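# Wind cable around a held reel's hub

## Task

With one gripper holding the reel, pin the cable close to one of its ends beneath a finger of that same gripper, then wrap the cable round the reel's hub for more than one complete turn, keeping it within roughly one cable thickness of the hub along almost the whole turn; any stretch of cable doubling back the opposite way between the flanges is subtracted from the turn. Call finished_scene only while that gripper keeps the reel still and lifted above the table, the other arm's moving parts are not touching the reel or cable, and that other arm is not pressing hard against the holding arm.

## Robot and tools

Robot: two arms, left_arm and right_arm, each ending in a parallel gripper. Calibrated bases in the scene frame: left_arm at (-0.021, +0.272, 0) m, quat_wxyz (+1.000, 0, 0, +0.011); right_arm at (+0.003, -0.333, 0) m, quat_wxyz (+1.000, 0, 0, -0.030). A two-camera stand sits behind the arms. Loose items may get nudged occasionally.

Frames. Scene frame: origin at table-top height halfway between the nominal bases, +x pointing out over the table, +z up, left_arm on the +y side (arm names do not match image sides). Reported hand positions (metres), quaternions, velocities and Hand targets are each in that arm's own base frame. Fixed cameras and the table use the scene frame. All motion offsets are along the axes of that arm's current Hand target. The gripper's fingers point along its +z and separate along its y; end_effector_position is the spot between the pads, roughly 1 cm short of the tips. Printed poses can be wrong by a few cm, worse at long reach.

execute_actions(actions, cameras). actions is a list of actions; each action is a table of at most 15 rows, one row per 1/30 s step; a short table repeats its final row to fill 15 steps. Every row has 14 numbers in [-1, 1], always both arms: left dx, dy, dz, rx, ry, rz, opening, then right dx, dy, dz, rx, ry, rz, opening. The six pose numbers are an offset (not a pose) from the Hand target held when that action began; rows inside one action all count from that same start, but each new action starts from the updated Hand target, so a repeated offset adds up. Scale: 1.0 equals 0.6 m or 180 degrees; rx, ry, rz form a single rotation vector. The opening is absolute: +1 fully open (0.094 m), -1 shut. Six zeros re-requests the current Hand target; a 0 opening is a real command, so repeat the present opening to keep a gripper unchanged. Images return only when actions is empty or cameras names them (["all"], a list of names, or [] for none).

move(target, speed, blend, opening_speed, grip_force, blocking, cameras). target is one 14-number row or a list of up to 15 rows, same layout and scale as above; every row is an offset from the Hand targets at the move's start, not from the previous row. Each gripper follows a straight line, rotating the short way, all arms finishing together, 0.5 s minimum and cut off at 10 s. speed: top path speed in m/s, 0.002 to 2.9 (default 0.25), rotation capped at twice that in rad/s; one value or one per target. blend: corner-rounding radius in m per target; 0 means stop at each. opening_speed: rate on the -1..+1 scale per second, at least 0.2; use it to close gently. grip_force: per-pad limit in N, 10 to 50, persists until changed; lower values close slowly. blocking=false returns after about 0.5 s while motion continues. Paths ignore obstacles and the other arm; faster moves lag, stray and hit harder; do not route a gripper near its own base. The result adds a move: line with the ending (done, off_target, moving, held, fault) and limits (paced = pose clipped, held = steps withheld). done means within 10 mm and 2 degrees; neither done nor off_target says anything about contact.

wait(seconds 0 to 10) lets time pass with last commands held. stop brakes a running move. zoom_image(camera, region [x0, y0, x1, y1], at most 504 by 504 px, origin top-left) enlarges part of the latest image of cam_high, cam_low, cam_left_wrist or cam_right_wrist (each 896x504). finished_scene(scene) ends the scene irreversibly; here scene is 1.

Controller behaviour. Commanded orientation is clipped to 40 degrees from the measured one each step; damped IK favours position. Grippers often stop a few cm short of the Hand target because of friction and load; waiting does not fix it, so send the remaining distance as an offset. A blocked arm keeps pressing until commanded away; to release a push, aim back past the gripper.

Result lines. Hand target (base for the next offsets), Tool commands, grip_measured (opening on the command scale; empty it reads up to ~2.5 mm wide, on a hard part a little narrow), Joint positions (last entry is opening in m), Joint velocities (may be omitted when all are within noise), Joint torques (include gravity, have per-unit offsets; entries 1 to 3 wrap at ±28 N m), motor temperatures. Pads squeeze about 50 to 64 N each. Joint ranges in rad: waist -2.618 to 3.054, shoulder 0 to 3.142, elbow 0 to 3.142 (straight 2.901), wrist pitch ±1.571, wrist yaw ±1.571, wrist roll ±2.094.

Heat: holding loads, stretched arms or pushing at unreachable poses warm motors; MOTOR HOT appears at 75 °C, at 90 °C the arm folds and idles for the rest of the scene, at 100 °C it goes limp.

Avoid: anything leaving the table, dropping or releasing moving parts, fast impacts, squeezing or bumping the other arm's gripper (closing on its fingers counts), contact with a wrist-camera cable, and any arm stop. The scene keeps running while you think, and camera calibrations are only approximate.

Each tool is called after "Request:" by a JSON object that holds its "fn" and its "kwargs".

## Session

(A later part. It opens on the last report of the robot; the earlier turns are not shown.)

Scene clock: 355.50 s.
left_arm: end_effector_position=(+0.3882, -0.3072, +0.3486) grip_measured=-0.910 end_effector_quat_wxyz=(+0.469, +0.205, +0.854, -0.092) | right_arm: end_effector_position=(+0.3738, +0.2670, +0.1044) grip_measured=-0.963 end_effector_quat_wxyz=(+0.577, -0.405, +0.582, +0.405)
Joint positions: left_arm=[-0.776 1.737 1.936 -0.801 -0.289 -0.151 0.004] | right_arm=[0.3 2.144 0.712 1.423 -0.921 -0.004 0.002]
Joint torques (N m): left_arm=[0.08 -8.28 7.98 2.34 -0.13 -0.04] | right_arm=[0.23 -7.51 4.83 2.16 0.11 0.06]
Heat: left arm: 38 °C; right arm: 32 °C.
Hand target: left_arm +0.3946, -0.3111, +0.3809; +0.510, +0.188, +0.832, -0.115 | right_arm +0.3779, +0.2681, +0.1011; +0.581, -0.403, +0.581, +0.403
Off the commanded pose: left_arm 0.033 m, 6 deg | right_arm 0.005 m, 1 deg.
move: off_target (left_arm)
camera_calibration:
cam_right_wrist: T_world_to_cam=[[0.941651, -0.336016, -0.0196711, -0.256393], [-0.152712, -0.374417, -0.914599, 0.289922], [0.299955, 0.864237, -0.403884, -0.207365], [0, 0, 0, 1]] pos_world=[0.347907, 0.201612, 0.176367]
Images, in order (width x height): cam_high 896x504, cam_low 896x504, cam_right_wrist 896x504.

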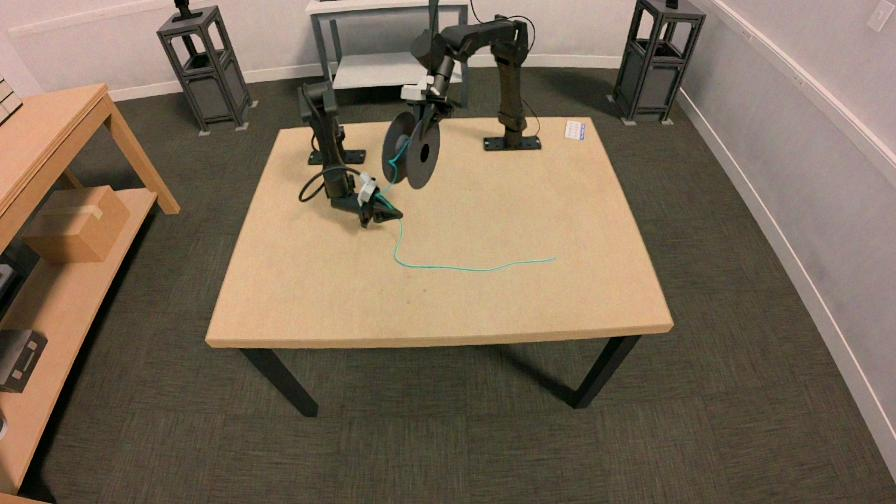

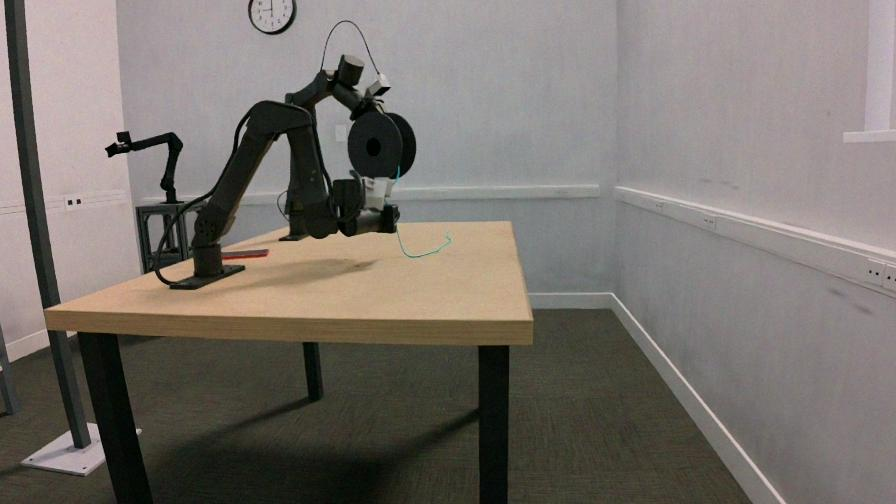

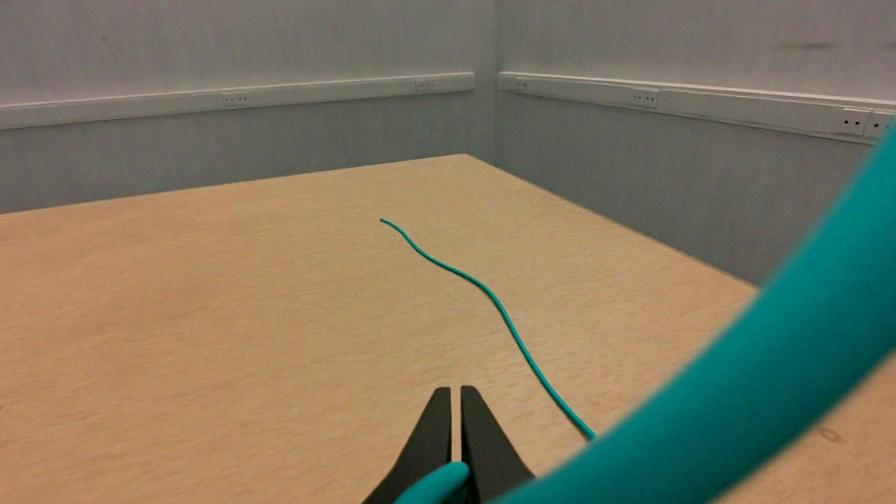

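Request:
{"fn": "move", "kwargs": {"target": [[-0.089,0,-0.0455,0,0,0,-1,0.0,0,0,0,0,0,-1],[-0.089,0,-0.0455,0,0,0,-1,-0.02,-0.2,0.05,0,0,0,-1],[-0.089,0,-0.0455,0,0,0,-1,-0.15,-0.3,0.11,0,0,0,-1]], "speed": 0.1, "blend": [0,0.03,0], "cameras": ["all"]}}

Request:
{"fn": "zoom_image", "kwargs": {"camera": "cam_low", "region": [320, 50, 520, 250]}}

Scene clock: 361.13 s.
left_arm: end_effector_position=(+0.3903, -0.3094, +0.4057) grip_measured=-0.910 end_effector_quat_wxyz=(+0.466, +0.207, +0.856, -0.090) | right_arm: end_effector_position=(+0.5634, +0.2680, +0.2021) grip_measured=-0.965 end_effector_quat_wxyz=(+0.587, -0.405, +0.574, +0.402)
Joint positions: left_arm=[-0.776 1.972 2.548 -1.186 -0.288 -0.15 0.004] | right_arm=[0.193 2.374 1.709 0.688 -1.021 0.007 0.002]
Joint torques (N m): left_arm=[0.2 -9.02 8.02 2.3 -0.13 -0.06] | right_arm=[-0.31 -11.75 8.57 1.65 0.02 -0.04]
Heat: left arm: 38 °C; right arm: 31 °C.
Hand target: left_arm +0.3944, -0.3110, +0.4409; +0.510, +0.187, +0.832, -0.115 | right_arm +0.5697, +0.2667, +0.1911; +0.581, -0.403, +0.581, +0.403
Off the commanded pose: left_arm 0.035 m, 7 deg | right_arm 0.013 m, 1 deg.
move: off_target (left_arm, right_arm)
camera_calibration:
cam_left_wrist: T_world_to_cam=[[-0.410474, -0.911411, -0.0289975, -0.109827], [-0.777477, 0.366417, -0.511145, 0.659463], [0.476488, -0.187267, -0.859005, 0.194191], [0, 0, 0, 1]] pos_world=[0.375106, -0.30537, 0.500708]
cam_right_wrist: T_world_to_cam=[[0.939584, -0.342312, -0.00212238, -0.433423], [-0.134472, -0.363387, -0.921883, 0.396758], [0.3148, 0.866471, -0.387464, -0.237876], [0, 0, 0, 1]] pos_world=[0.535474, 0.201924, 0.272676]

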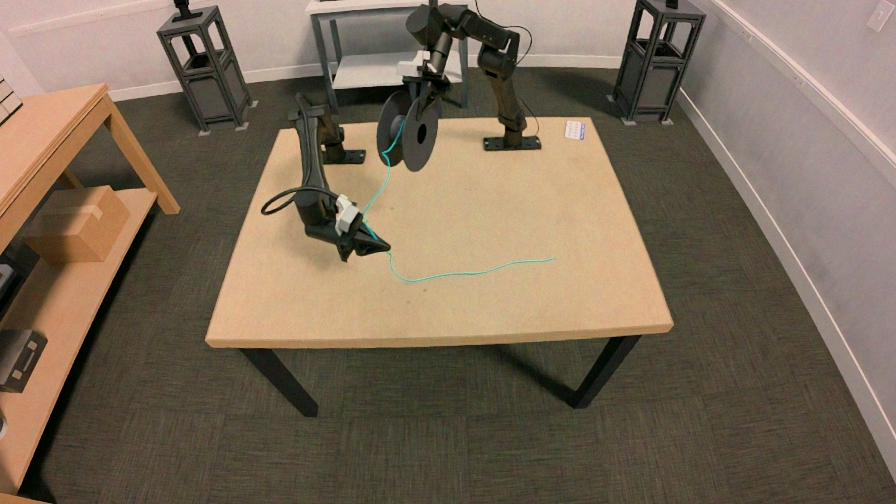

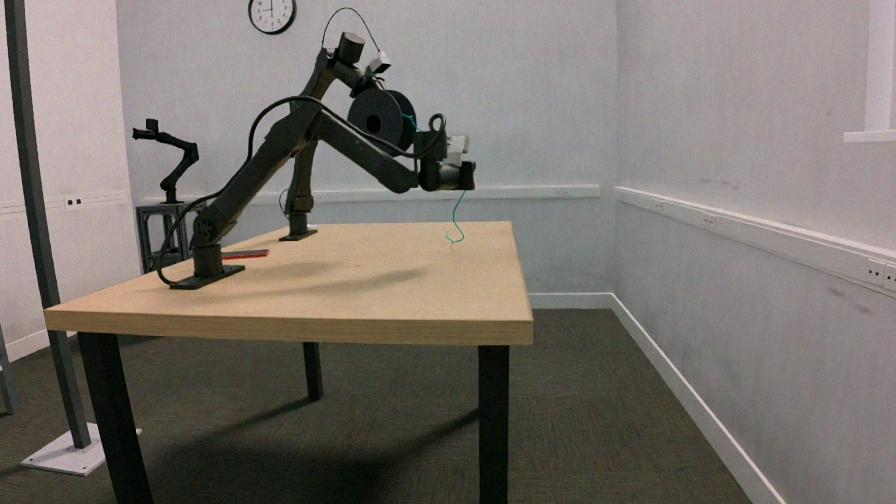

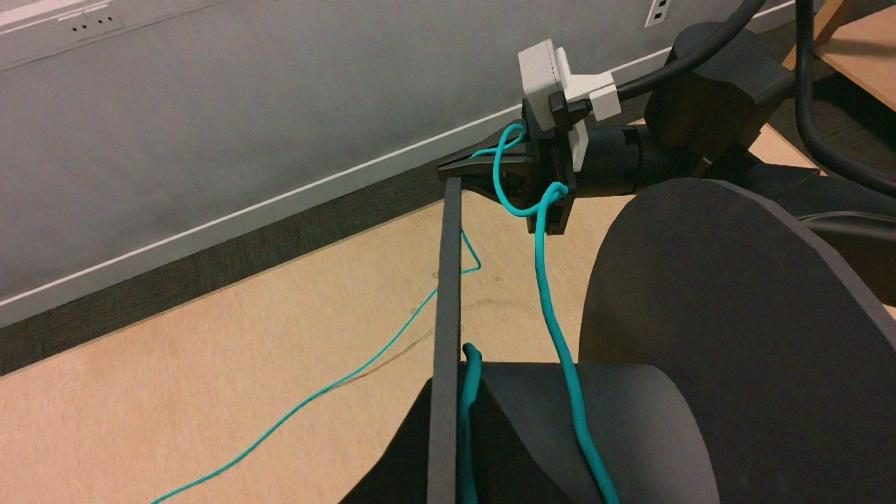

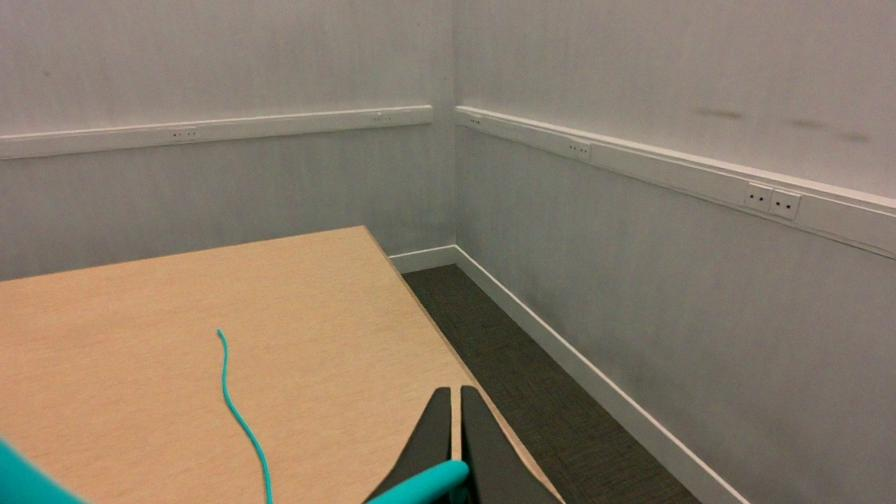

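Scaled by 2.520 from the camera's 896x504 image, which has a finer 1280x720 frame.

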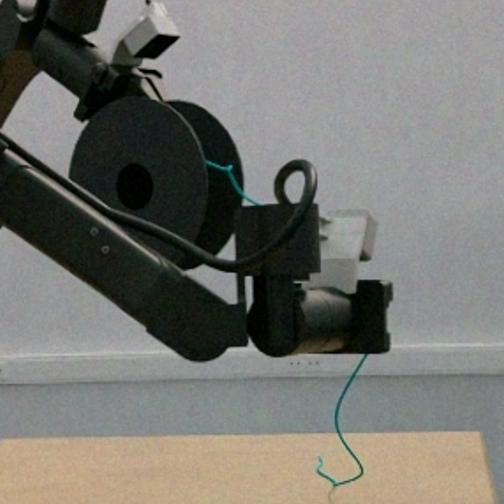

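Request:
{"fn": "move", "kwargs": {"target": [[0,0,0,0,0,0,-1,0.123,0.165,0,0,0,0,-1],[0,0,0,0,0,0,-1,0.133,0.333,-0.01,0,0,0,-1],[0,0,0,0,0,0,-1,0.025,0.515,-0.02,0,0,0,-1],[0,0,0,0,0,0,-1,-0.108,0.575,-0.03,0,0,0,-1]], "speed": 0.1, "blend": [0.03,0.03,0.03,0], "cameras": ["all"]}}

Request:
{"fn": "zoom_image", "kwargs": {"camera": "cam_low", "region": [300, 60, 460, 220]}}

Request:
{"fn": "zoom_image", "kwargs": {"camera": "cam_high", "region": [320, 50, 480, 210]}}

Scene clock: 367.57 s.
left_arm: end_effector_position=(+0.3906, -0.3084, +0.4120) grip_measured=-0.910 end_effector_quat_wxyz=(+0.472, +0.204, +0.853, -0.091) | right_arm: end_effector_position=(+0.2380, +0.3711, +0.2457) grip_measured=-0.965 end_effector_quat_wxyz=(+0.572, -0.405, +0.585, +0.408)
Joint positions: left_arm=[-0.775 1.98 2.578 -1.194 -0.293 -0.15 0.004] | right_arm=[0.846 1.427 0.641 0.773 -0.379 0.007 0.002]
Joint torques (N m): left_arm=[0.03 -8.88 6.91 2.28 -0.11 -0.03] | right_arm=[0.16 -6.99 8.12 2.02 0.16 -0.05]
Heat: left arm: 38 °C; right arm: 31 °C.
Hand target: left_arm +0.3944, -0.3112, +0.4410; +0.510, +0.188, +0.832, -0.115 | right_arm +0.2402, +0.3710, +0.2560; +0.581, -0.403, +0.581, +0.403
Off the commanded pose: left_arm 0.029 m, 6 deg | right_arm 0.010 m, 1 deg.
move: off_target (left_arm)
camera_calibration:
cam_left_wrist: T_world_to_cam=[[-0.406556, -0.913247, -0.026297, -0.111774], [-0.772093, 0.358822, -0.524518, 0.663683], [0.48845, -0.192942, -0.850993, 0.189927], [0, 0, 0, 1]] pos_world=[0.374213, -0.303576, 0.506801]
cam_right_wrist: T_world_to_cam=[[0.942795, -0.332179, -0.0281864, -0.0903838], [-0.160462, -0.378058, -0.91177, 0.439938], [0.292215, 0.864135, -0.409733, -0.196156], [0, 0, 0, 1]] pos_world=[0.213126, 0.305804, 0.318203]

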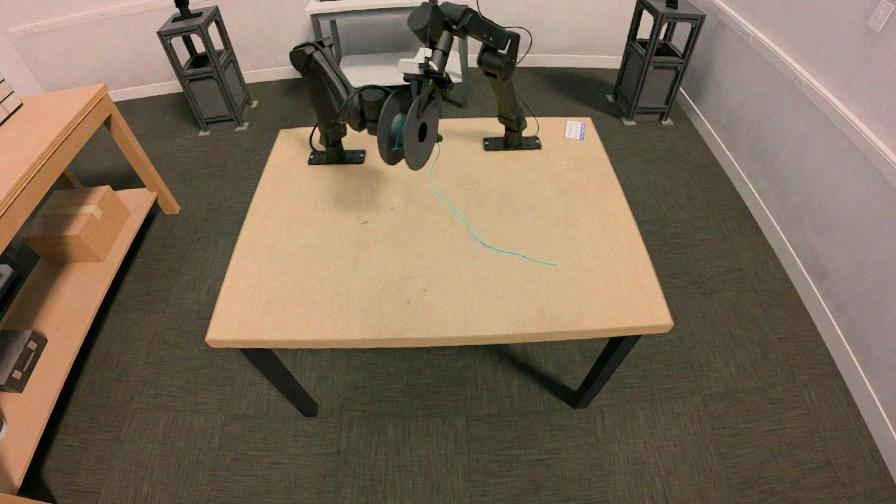

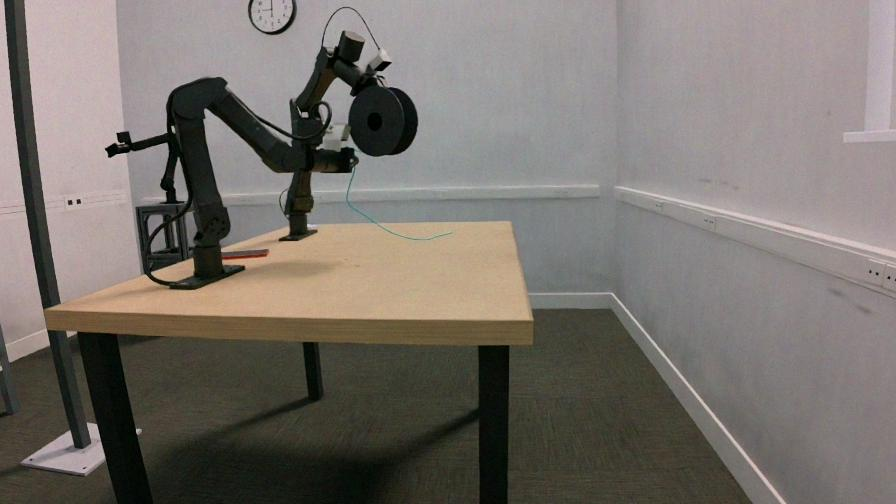

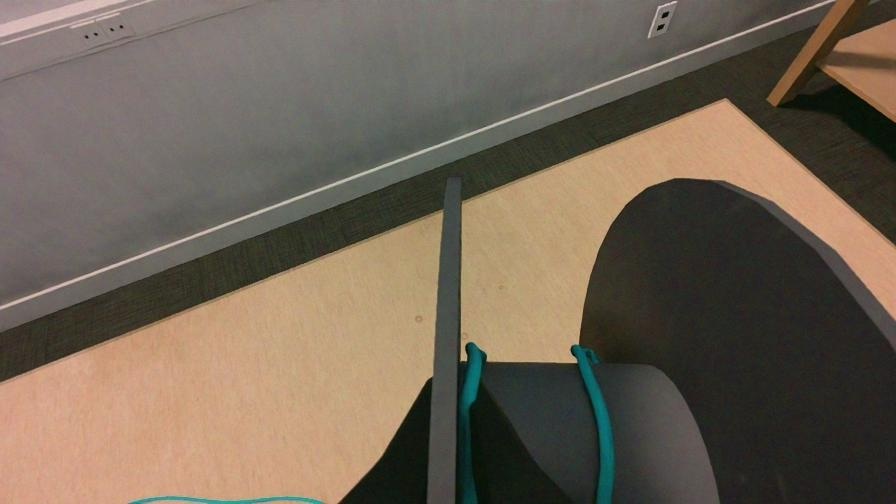

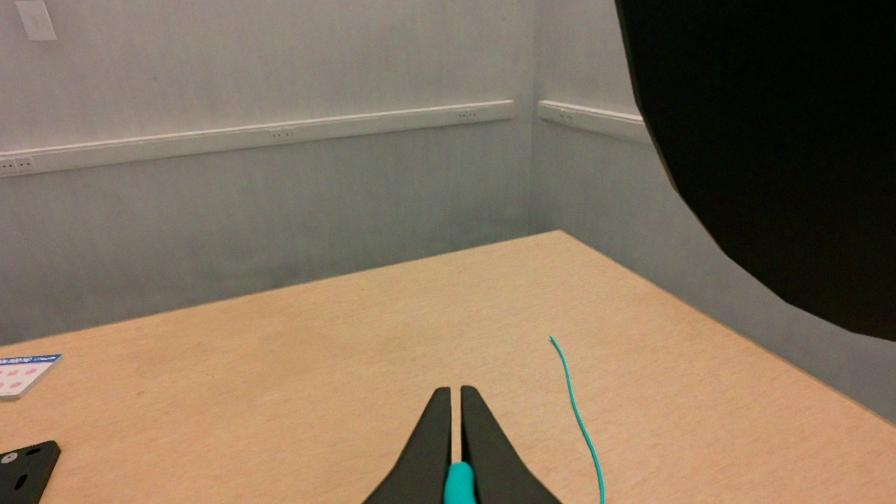

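Scaled by 3.150 from the camera's 896x504 image, which has a finer 1280x720 frame.

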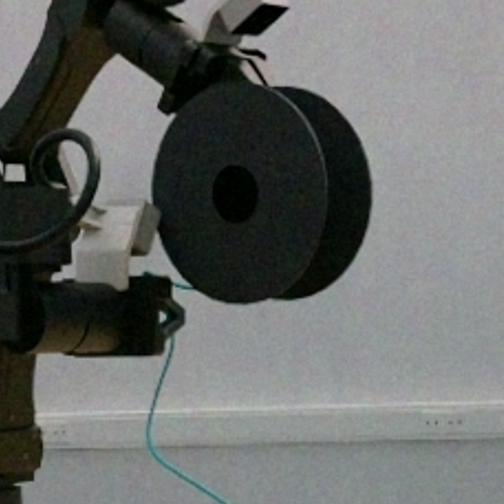

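Scaled by 3.150 from the camera's 896x504 image, which has a finer 1280x720 frame.

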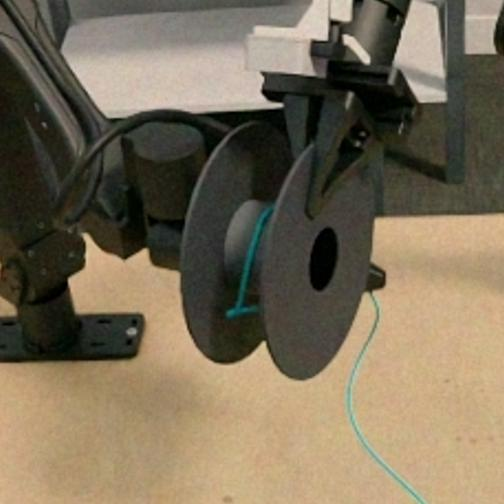

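Request:
{"fn": "move", "kwargs": {"target": [0,0,0,0,0,0,-1,0.03,0.06,0,0,0,0,-1], "speed": 0.05, "cameras": ["cam_high","cam_left_wrist","cam_right_wrist"]}}

Request:
{"fn": "zoom_image", "kwargs": {"camera": "cam_high", "region": [360, 80, 460, 180]}}

Scene clock: 370.13 s.
left_arm: end_effector_position=(+0.3889, -0.3073, +0.4090) grip_measured=-0.910 end_effector_quat_wxyz=(+0.467, +0.209, +0.855, -0.087) | right_arm: end_effector_position=(+0.2078, +0.3864, +0.2356) grip_measured=-0.965 end_effector_quat_wxyz=(+0.574, -0.405, +0.585, +0.406)
Joint positions: left_arm=[-0.775 1.98 2.578 -1.208 -0.29 -0.143 0.004] | right_arm=[0.975 1.427 0.593 0.822 -0.247 0.007 0.002]
Joint torques (N m): left_arm=[0.06 -8.95 6.74 2.43 -0.12 -0.16] | right_arm=[0.38 -6.6 5.35 2.45 0.15 -0.07]
Heat: left arm: 38 °C; right arm: 31 °C.
Hand target: left_arm +0.3944, -0.3112, +0.4410; +0.510, +0.188, +0.832, -0.115 | right_arm +0.2065, +0.3836, +0.2378; +0.581, -0.403, +0.581, +0.403
Off the commanded pose: left_arm 0.033 m, 7 deg | right_arm 0.004 m, 1 deg.
move: off_target (left_arm)
camera_calibration:
cam_left_wrist: T_world_to_cam=[[-0.412267, -0.910358, -0.0358353, -0.10453], [-0.774736, 0.371003, -0.511997, 0.660042], [0.479395, -0.183317, -0.85824, 0.197864], [0, 0, 0, 1]] pos_world=[0.373409, -0.303766, 0.504008]
cam_right_wrist: T_world_to_cam=[[0.941553, -0.335837, -0.0263098, -0.0558667], [-0.160264, -0.377879, -0.911879, 0.431489], [0.2963, 0.862798, -0.409616, -0.20506], [0, 0, 0, 1]] pos_world=[0.182513, 0.321214, 0.308]
Images, in order (width x height): cam_high 896x504, cam_left_wrist 896x504, cam_right_wrist 896x504.

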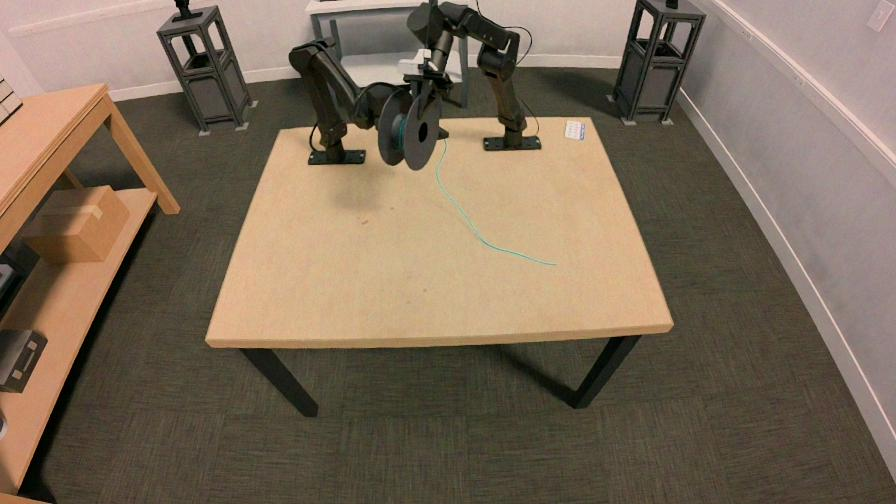

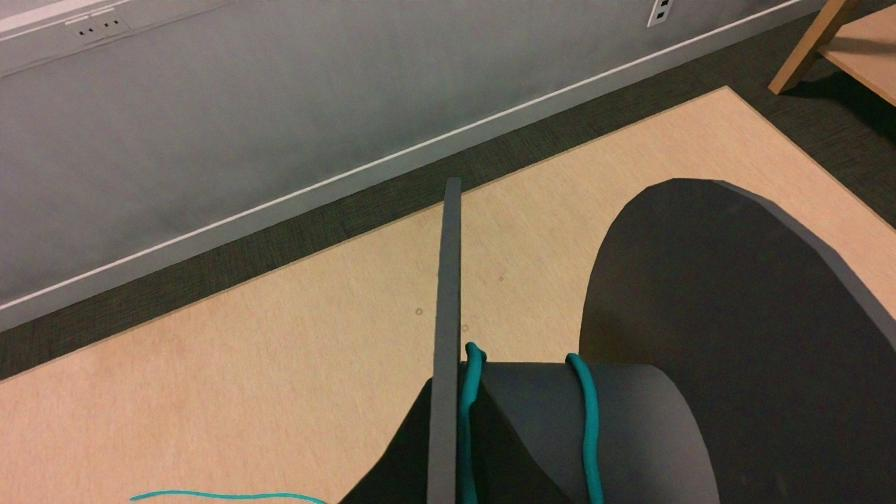

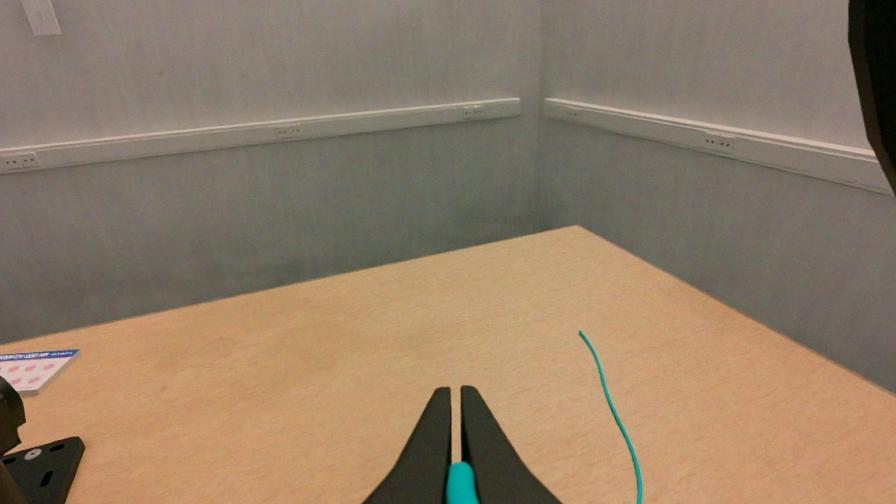

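Scaled by 5.040 from the camera's 896x504 image, which has a finer 1280x720 frame.

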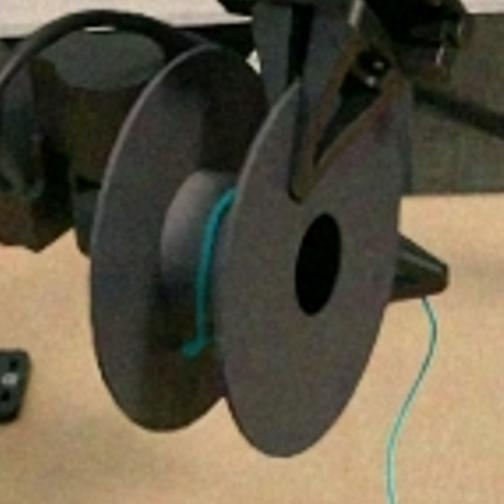

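Request:
{"fn": "move", "kwargs": {"target": [[0,0,0,0,0,0,-1,0,0,0,0,0,0,-0.88],[0,0,0,0,0,0,-1,0.2,0.08,0.02,0,0,0,-0.88],[0,0,0,0,0,0,-1,0.2,0.08,0.02,0,0,0,-1]], "speed": 0.06, "opening_speed": 0.5, "cameras": ["all"]}}

Request:
{"fn": "zoom_image", "kwargs": {"camera": "cam_low", "region": [300, 60, 460, 220]}}

Scene clock: 374.77 s.
left_arm: end_effector_position=(+0.3884, -0.3072, +0.4082) grip_measured=-0.910 end_effector_quat_wxyz=(+0.465, +0.210, +0.855, -0.087) | right_arm: end_effector_position=(+0.1660, +0.4115, +0.0975) grip_measured=-0.986 end_effector_quat_wxyz=(+0.546, -0.421, +0.612, +0.387)
Joint positions: left_arm=[-0.775 1.98 2.578 -1.212 -0.289 -0.143 0.004] | right_arm=[1.162 1.951 0.448 1.399 -0.056 0.007 0.001]
Joint torques (N m): left_arm=[0.01 -8.91 6.82 2.47 -0.12 -0.14] | right_arm=[0.4 -6.28 2.93 3.72 0.13 -0.05]
Heat: left arm: 39 °C; right arm: 32 °C.
Hand target: left_arm +0.3944, -0.3112, +0.4410; +0.510, +0.188, +0.832, -0.115 | right_arm +0.1659, +0.4116, +0.1177; +0.581, -0.403, +0.581, +0.403
Off the commanded pose: left_arm 0.034 m, 7 deg | right_arm 0.020 m, 6 deg.
move: off_target (left_arm, right_arm); target 3's new opening was sent with right_arm's hand 0.020 m and 6 deg from that target
camera_calibration:
cam_left_wrist: T_world_to_cam=[[-0.413478, -0.909797, -0.0361264, -0.103959], [-0.775878, 0.372825, -0.508935, 0.659004], [0.476497, -0.182404, -0.860046, 0.199612], [0, 0, 0, 1]] pos_world=[0.373208, -0.303864, 0.50331]
cam_right_wrist: T_world_to_cam=[[0.939732, -0.340627, -0.0296132, -0.0091229], [-0.191681, -0.453127, -0.870594, 0.340562], [0.28313, 0.823801, -0.49111, -0.24469], [0, 0, 0, 1]] pos_world=[0.143131, 0.352786, 0.176052]

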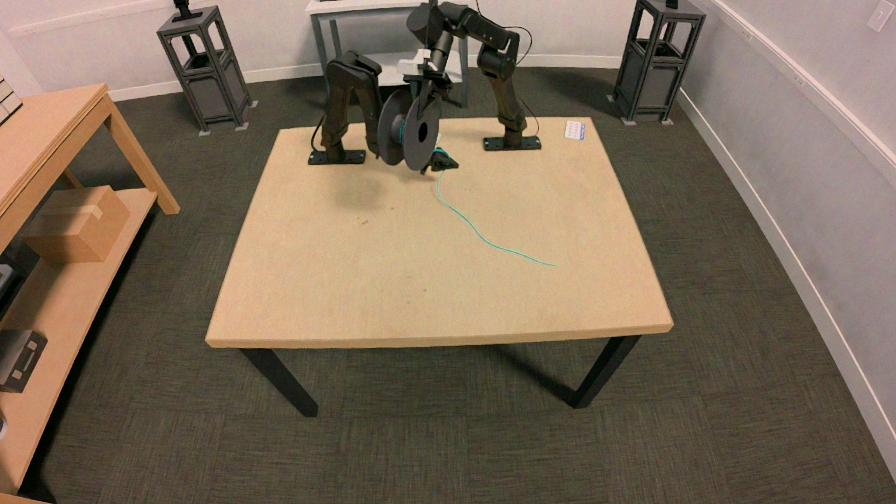

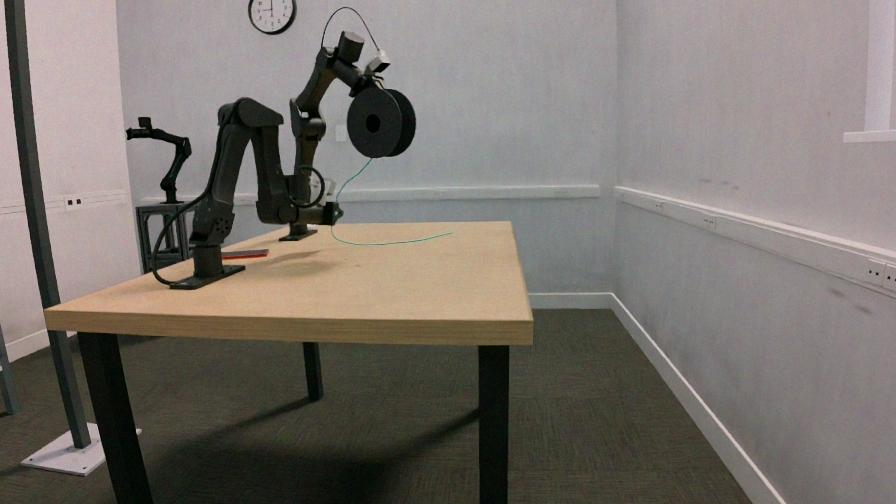

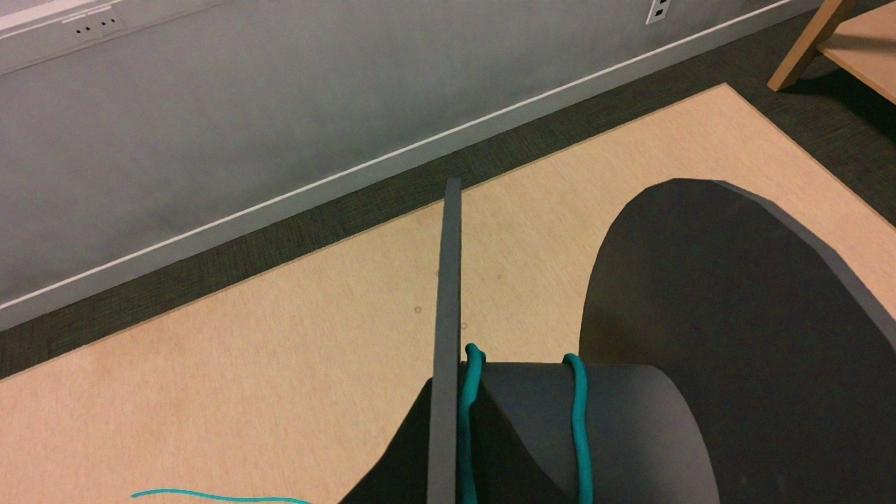

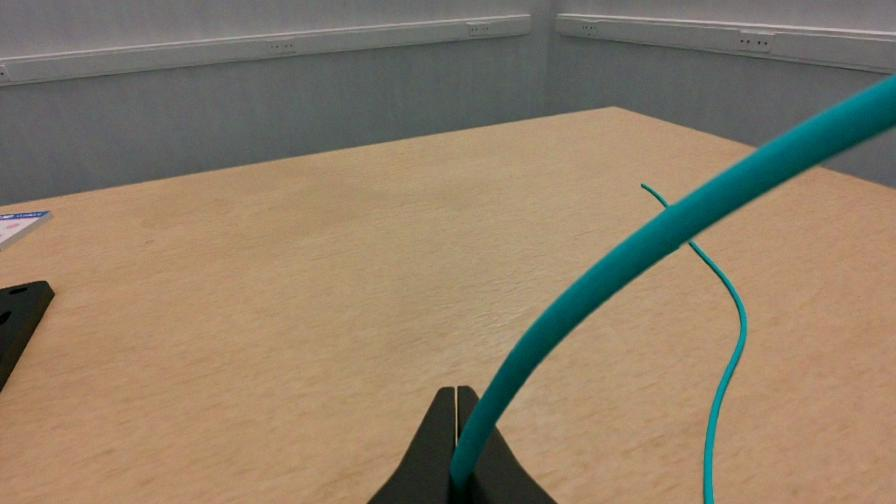

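Scaled by 3.150 from the camera's 896x504 image, which has a finer 1280x720 frame.

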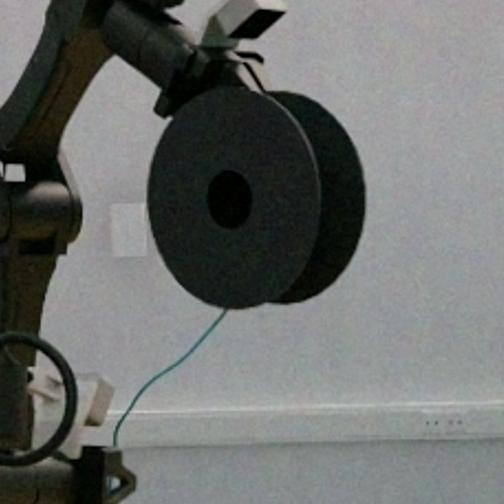

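Request:
{"fn": "move", "kwargs": {"target": [[0,0,0,0,0,0,-1,0,0,0,0,0,0,-0.85],[0,0,0,0,0,0,-1,0,0,-0.025,0,0,0,-0.85],[0,0,0,0,0,0,-1,0,0,-0.025,0,0,0,-1]], "speed": 0.05, "opening_speed": 0.5, "cameras": ["cam_right_wrist"]}}

Scene clock: 377.37 s.
left_arm: end_effector_position=(+0.3884, -0.3072, +0.4082) grip_measured=-0.910 end_effector_quat_wxyz=(+0.465, +0.210, +0.855, -0.087) | right_arm: end_effector_position=(+0.1592, +0.3959, +0.0784) grip_measured=-0.985 end_effector_quat_wxyz=(+0.527, -0.431, +0.629, +0.375)
Joint positions: left_arm=[-0.775 1.98 2.578 -1.212 -0.289 -0.143 0.004] | right_arm=[1.162 1.951 0.386 1.402 -0.056 0.007 0.001]
Joint torques (N m): left_arm=[0.1 -8.91 6.78 2.43 -0.1 -0.13] | right_arm=[0.27 -7.95 2.56 4.11 0.11 -0.06]
Heat: left arm: 39 °C; right arm: 34 °C.
Hand target: left_arm +0.3944, -0.3112, +0.4410; +0.510, +0.188, +0.832, -0.115 | right_arm +0.1606, +0.3976, +0.1178; +0.581, -0.403, +0.581, +0.403
Off the commanded pose: left_arm 0.033 m, 7 deg | right_arm 0.039 m, 9 deg.
move: off_target (left_arm, right_arm); target 3's new opening was sent with right_arm's hand 0.039 m and 9 deg from that target
camera_calibration:
cam_right_wrist: T_world_to_cam=[[0.938999, -0.342317, -0.0331605, -0.00758132], [-0.211867, -0.499811, -0.839822, 0.334857], [0.270912, 0.795618, -0.541848, -0.222185], [0, 0, 0, 1]] pos_world=[0.138257, 0.341544, 0.160578]
Images, in order (width x height): cam_right_wrist 896x504.

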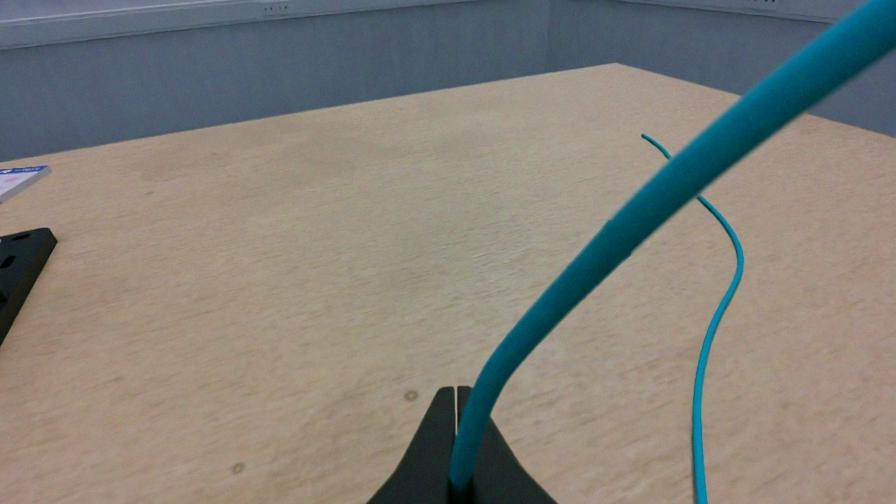

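Request:
{"fn": "move", "kwargs": {"target": [[0,0,0,0,0,0,-1,-0.307,0,-0.083,0,0,0,-1],[0,0,0,0,0,0,-1,-0.507,-0.05,-0.197,0,0,0,-1]], "speed": 0.1, "blend": [0.03,0], "cameras": ["all"]}}

Request:
{"fn": "zoom_image", "kwargs": {"camera": "cam_high", "region": [340, 30, 500, 190]}}

Scene clock: 382.67 s.
left_arm: end_effector_position=(+0.3884, -0.3072, +0.4082) grip_measured=-0.910 end_effector_quat_wxyz=(+0.465, +0.210, +0.855, -0.087) | right_arm: end_effector_position=(+0.1501, +0.2799, +0.4133) grip_measured=-0.985 end_effector_quat_wxyz=(+0.575, -0.401, +0.589, +0.402)
Joint positions: left_arm=[-0.775 1.98 2.578 -1.212 -0.289 -0.143 0.004] | right_arm=[0.906 0.825 1.013 -0.204 -0.301 0.007 0.001]
Joint torques (N m): left_arm=[0.08 -8.91 6.69 2.42 -0.1 -0.12] | right_arm=[-0.29 -0.99 8.18 2.13 -0.04 -0.05]
Heat: left arm: 40 °C; right arm: 35 °C.
Hand target: left_arm +0.3944, -0.3112, +0.4410; +0.510, +0.188, +0.832, -0.115 | right_arm +0.1473, +0.2766, +0.4221; +0.581, -0.403, +0.581, +0.403
Off the commanded pose: left_arm 0.033 m, 7 deg | right_arm 0.010 m, 1 deg.
move: off_target (left_arm)
camera_calibration:
cam_left_wrist: T_world_to_cam=[[-0.413478, -0.909797, -0.0361264, -0.103959], [-0.775878, 0.372825, -0.508935, 0.659004], [0.476497, -0.182404, -0.860046, 0.199612], [0, 0, 0, 1]] pos_world=[0.373208, -0.303864, 0.50331]
cam_right_wrist: T_world_to_cam=[[0.936644, -0.349158, -0.0280359, -0.0274297], [-0.16805, -0.377695, -0.910552, 0.5446], [0.307338, 0.857575, -0.412442, -0.0223137], [0, 0, 0, 1]] pos_world=[0.12407, 0.215251, 0.485914]

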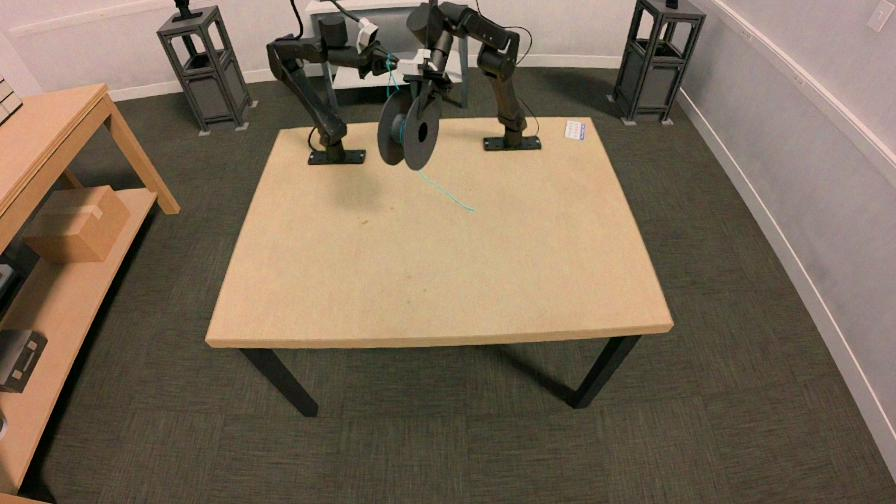

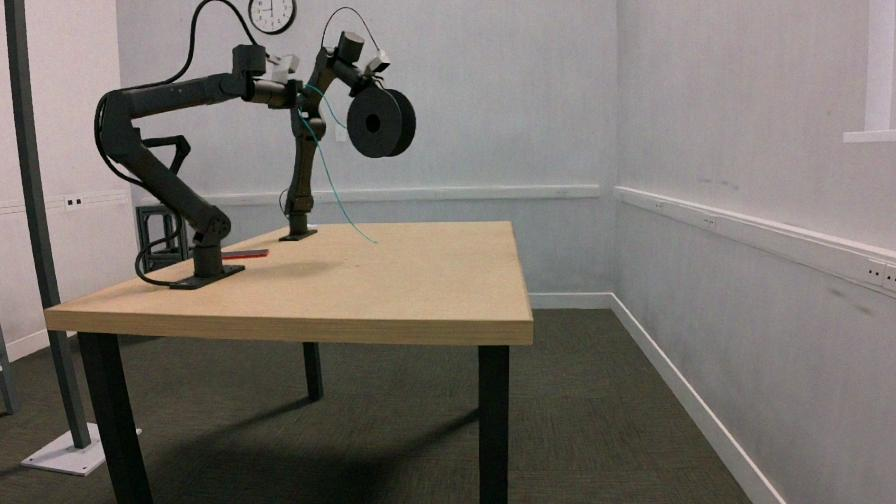

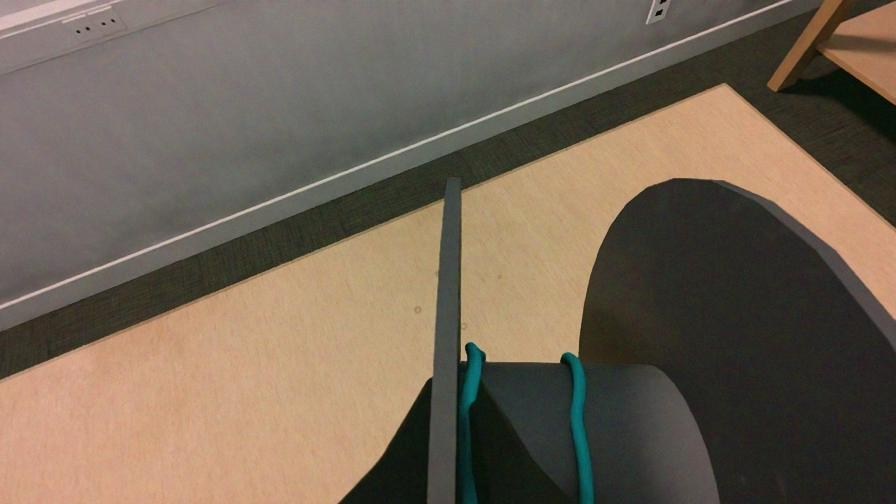

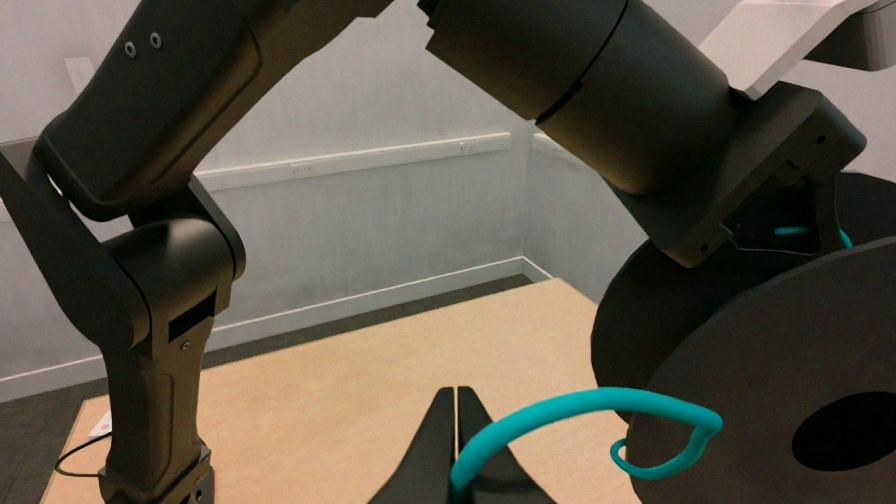

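Scaled by 3.150 from the camera's 896x504 image, which has a finer 1280x720 frame.

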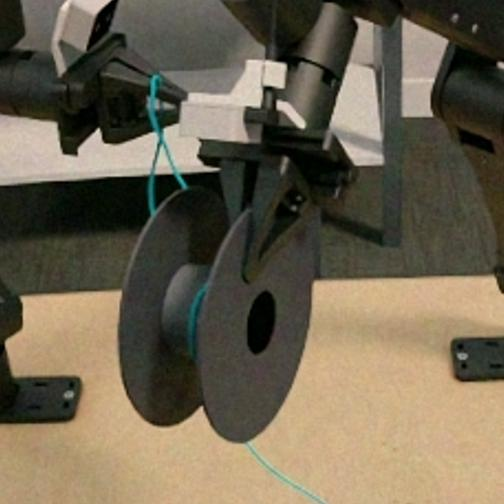

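Request:
{"fn": "move", "kwargs": {"target": [[0,0,0,0,0,0,-1,-0.18,-0.1,-0.02,0,0,0,-1],[0,0,0,0,0,0,-1,-0.2,-0.3,-0.01,0,0,0,-1]], "speed": 0.1, "blend": [0.03,0], "cameras": ["all"]}}

Request:
{"fn": "zoom_image", "kwargs": {"camera": "cam_high", "region": [320, 0, 480, 160]}}

Scene clock: 386.30 s.
left_arm: end_effector_position=(+0.3923, -0.3144, +0.4187) grip_measured=-0.910 end_effector_quat_wxyz=(+0.482, +0.203, +0.845, -0.107) | right_arm: end_effector_position=(+0.3141, +0.2119, +0.5244) grip_measured=-0.985 end_effector_quat_wxyz=(+0.553, -0.393, +0.603, +0.420)
Joint positions: left_arm=[-0.775 1.98 2.578 -1.159 -0.275 -0.151 0.004] | right_arm=[0.161 1.45 1.874 -0.5 -1.064 0.007 0.001]
Joint torques (N m): left_arm=[0.05 -8.34 7.64 2 -0.26 -0.07] | right_arm=[-0.8 -4.75 8.01 2.36 0.01 -0.11]
Motor temperatures (°C): left_arm=[20 34 26 39 20 19 22] | right_arm=[22 28 28 34 22 19 22]
Heat: left arm: 39 °C; right arm: 34 °C.
Hand target: left_arm +0.3944, -0.3111, +0.4410; +0.510, +0.188, +0.832, -0.115 | right_arm +0.3137, +0.2079, +0.5422; +0.581, -0.403, +0.581, +0.403
Off the commanded pose: left_arm 0.023 m, 4 deg | right_arm 0.018 m, 5 deg.
move: off_target (left_arm, right_arm)
camera_calibration:
cam_left_wrist: T_world_to_cam=[[-0.41907, -0.907947, -0.00352706, -0.119327], [-0.757678, 0.351847, -0.549661, 0.673321], [0.500304, -0.227674, -0.83538, 0.171549], [0, 0, 0, 1]] pos_world=[0.374328, -0.306192, 0.512986]
cam_right_wrist: T_world_to_cam=[[0.938945, -0.332271, -0.0893155, -0.173919], [-0.219944, -0.38002, -0.898448, 0.658126], [0.264587, 0.863238, -0.429899, 0.0528331], [0, 0, 0, 1]] pos_world=[0.294072, 0.146705, 0.598471]

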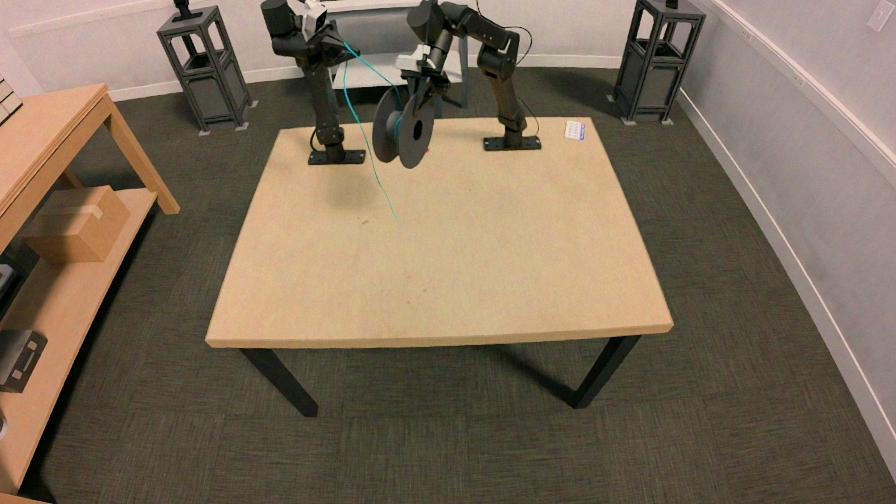

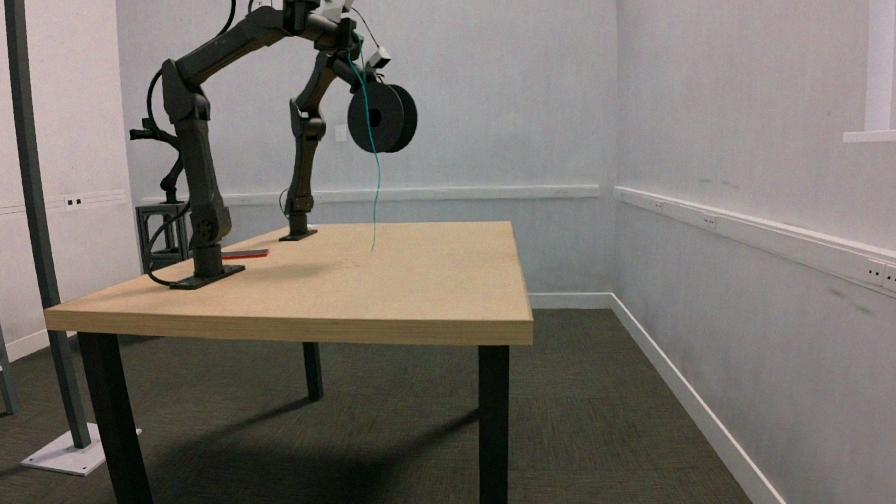

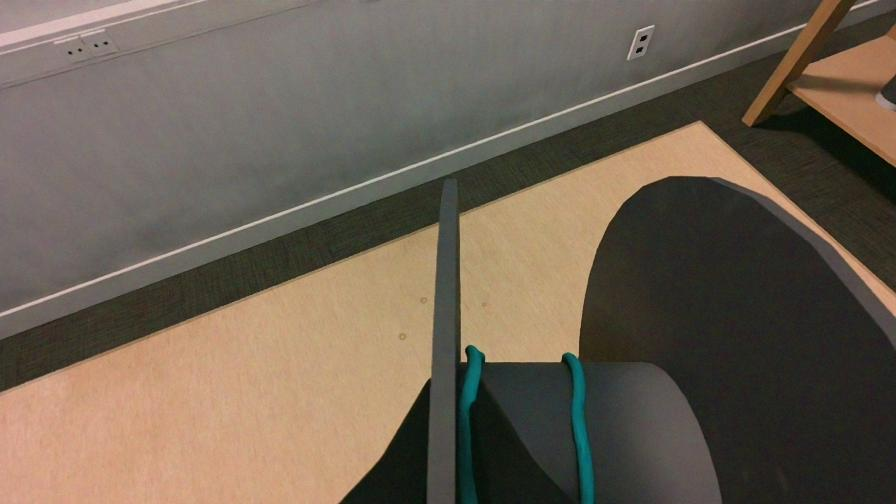

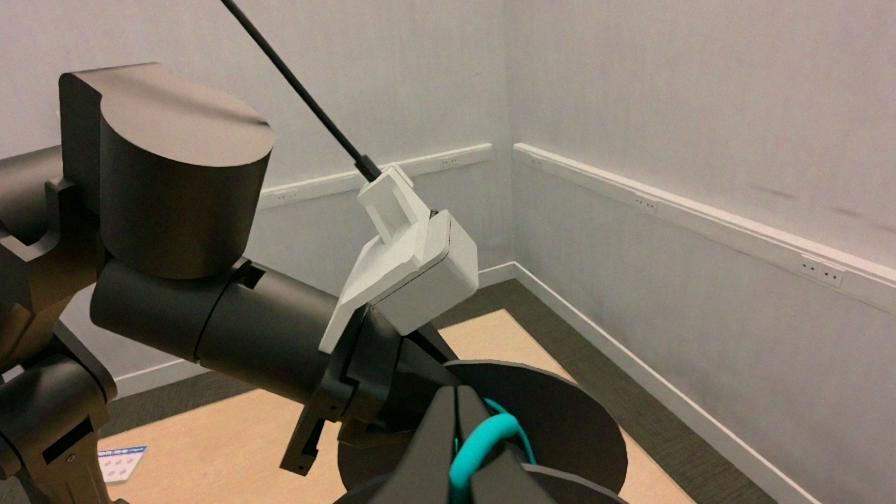

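Scaled by 3.150 from the camera's 896x504 image, which has a finer 1280x720 frame.

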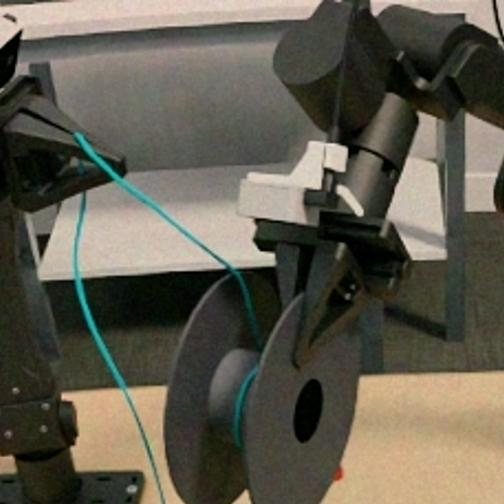

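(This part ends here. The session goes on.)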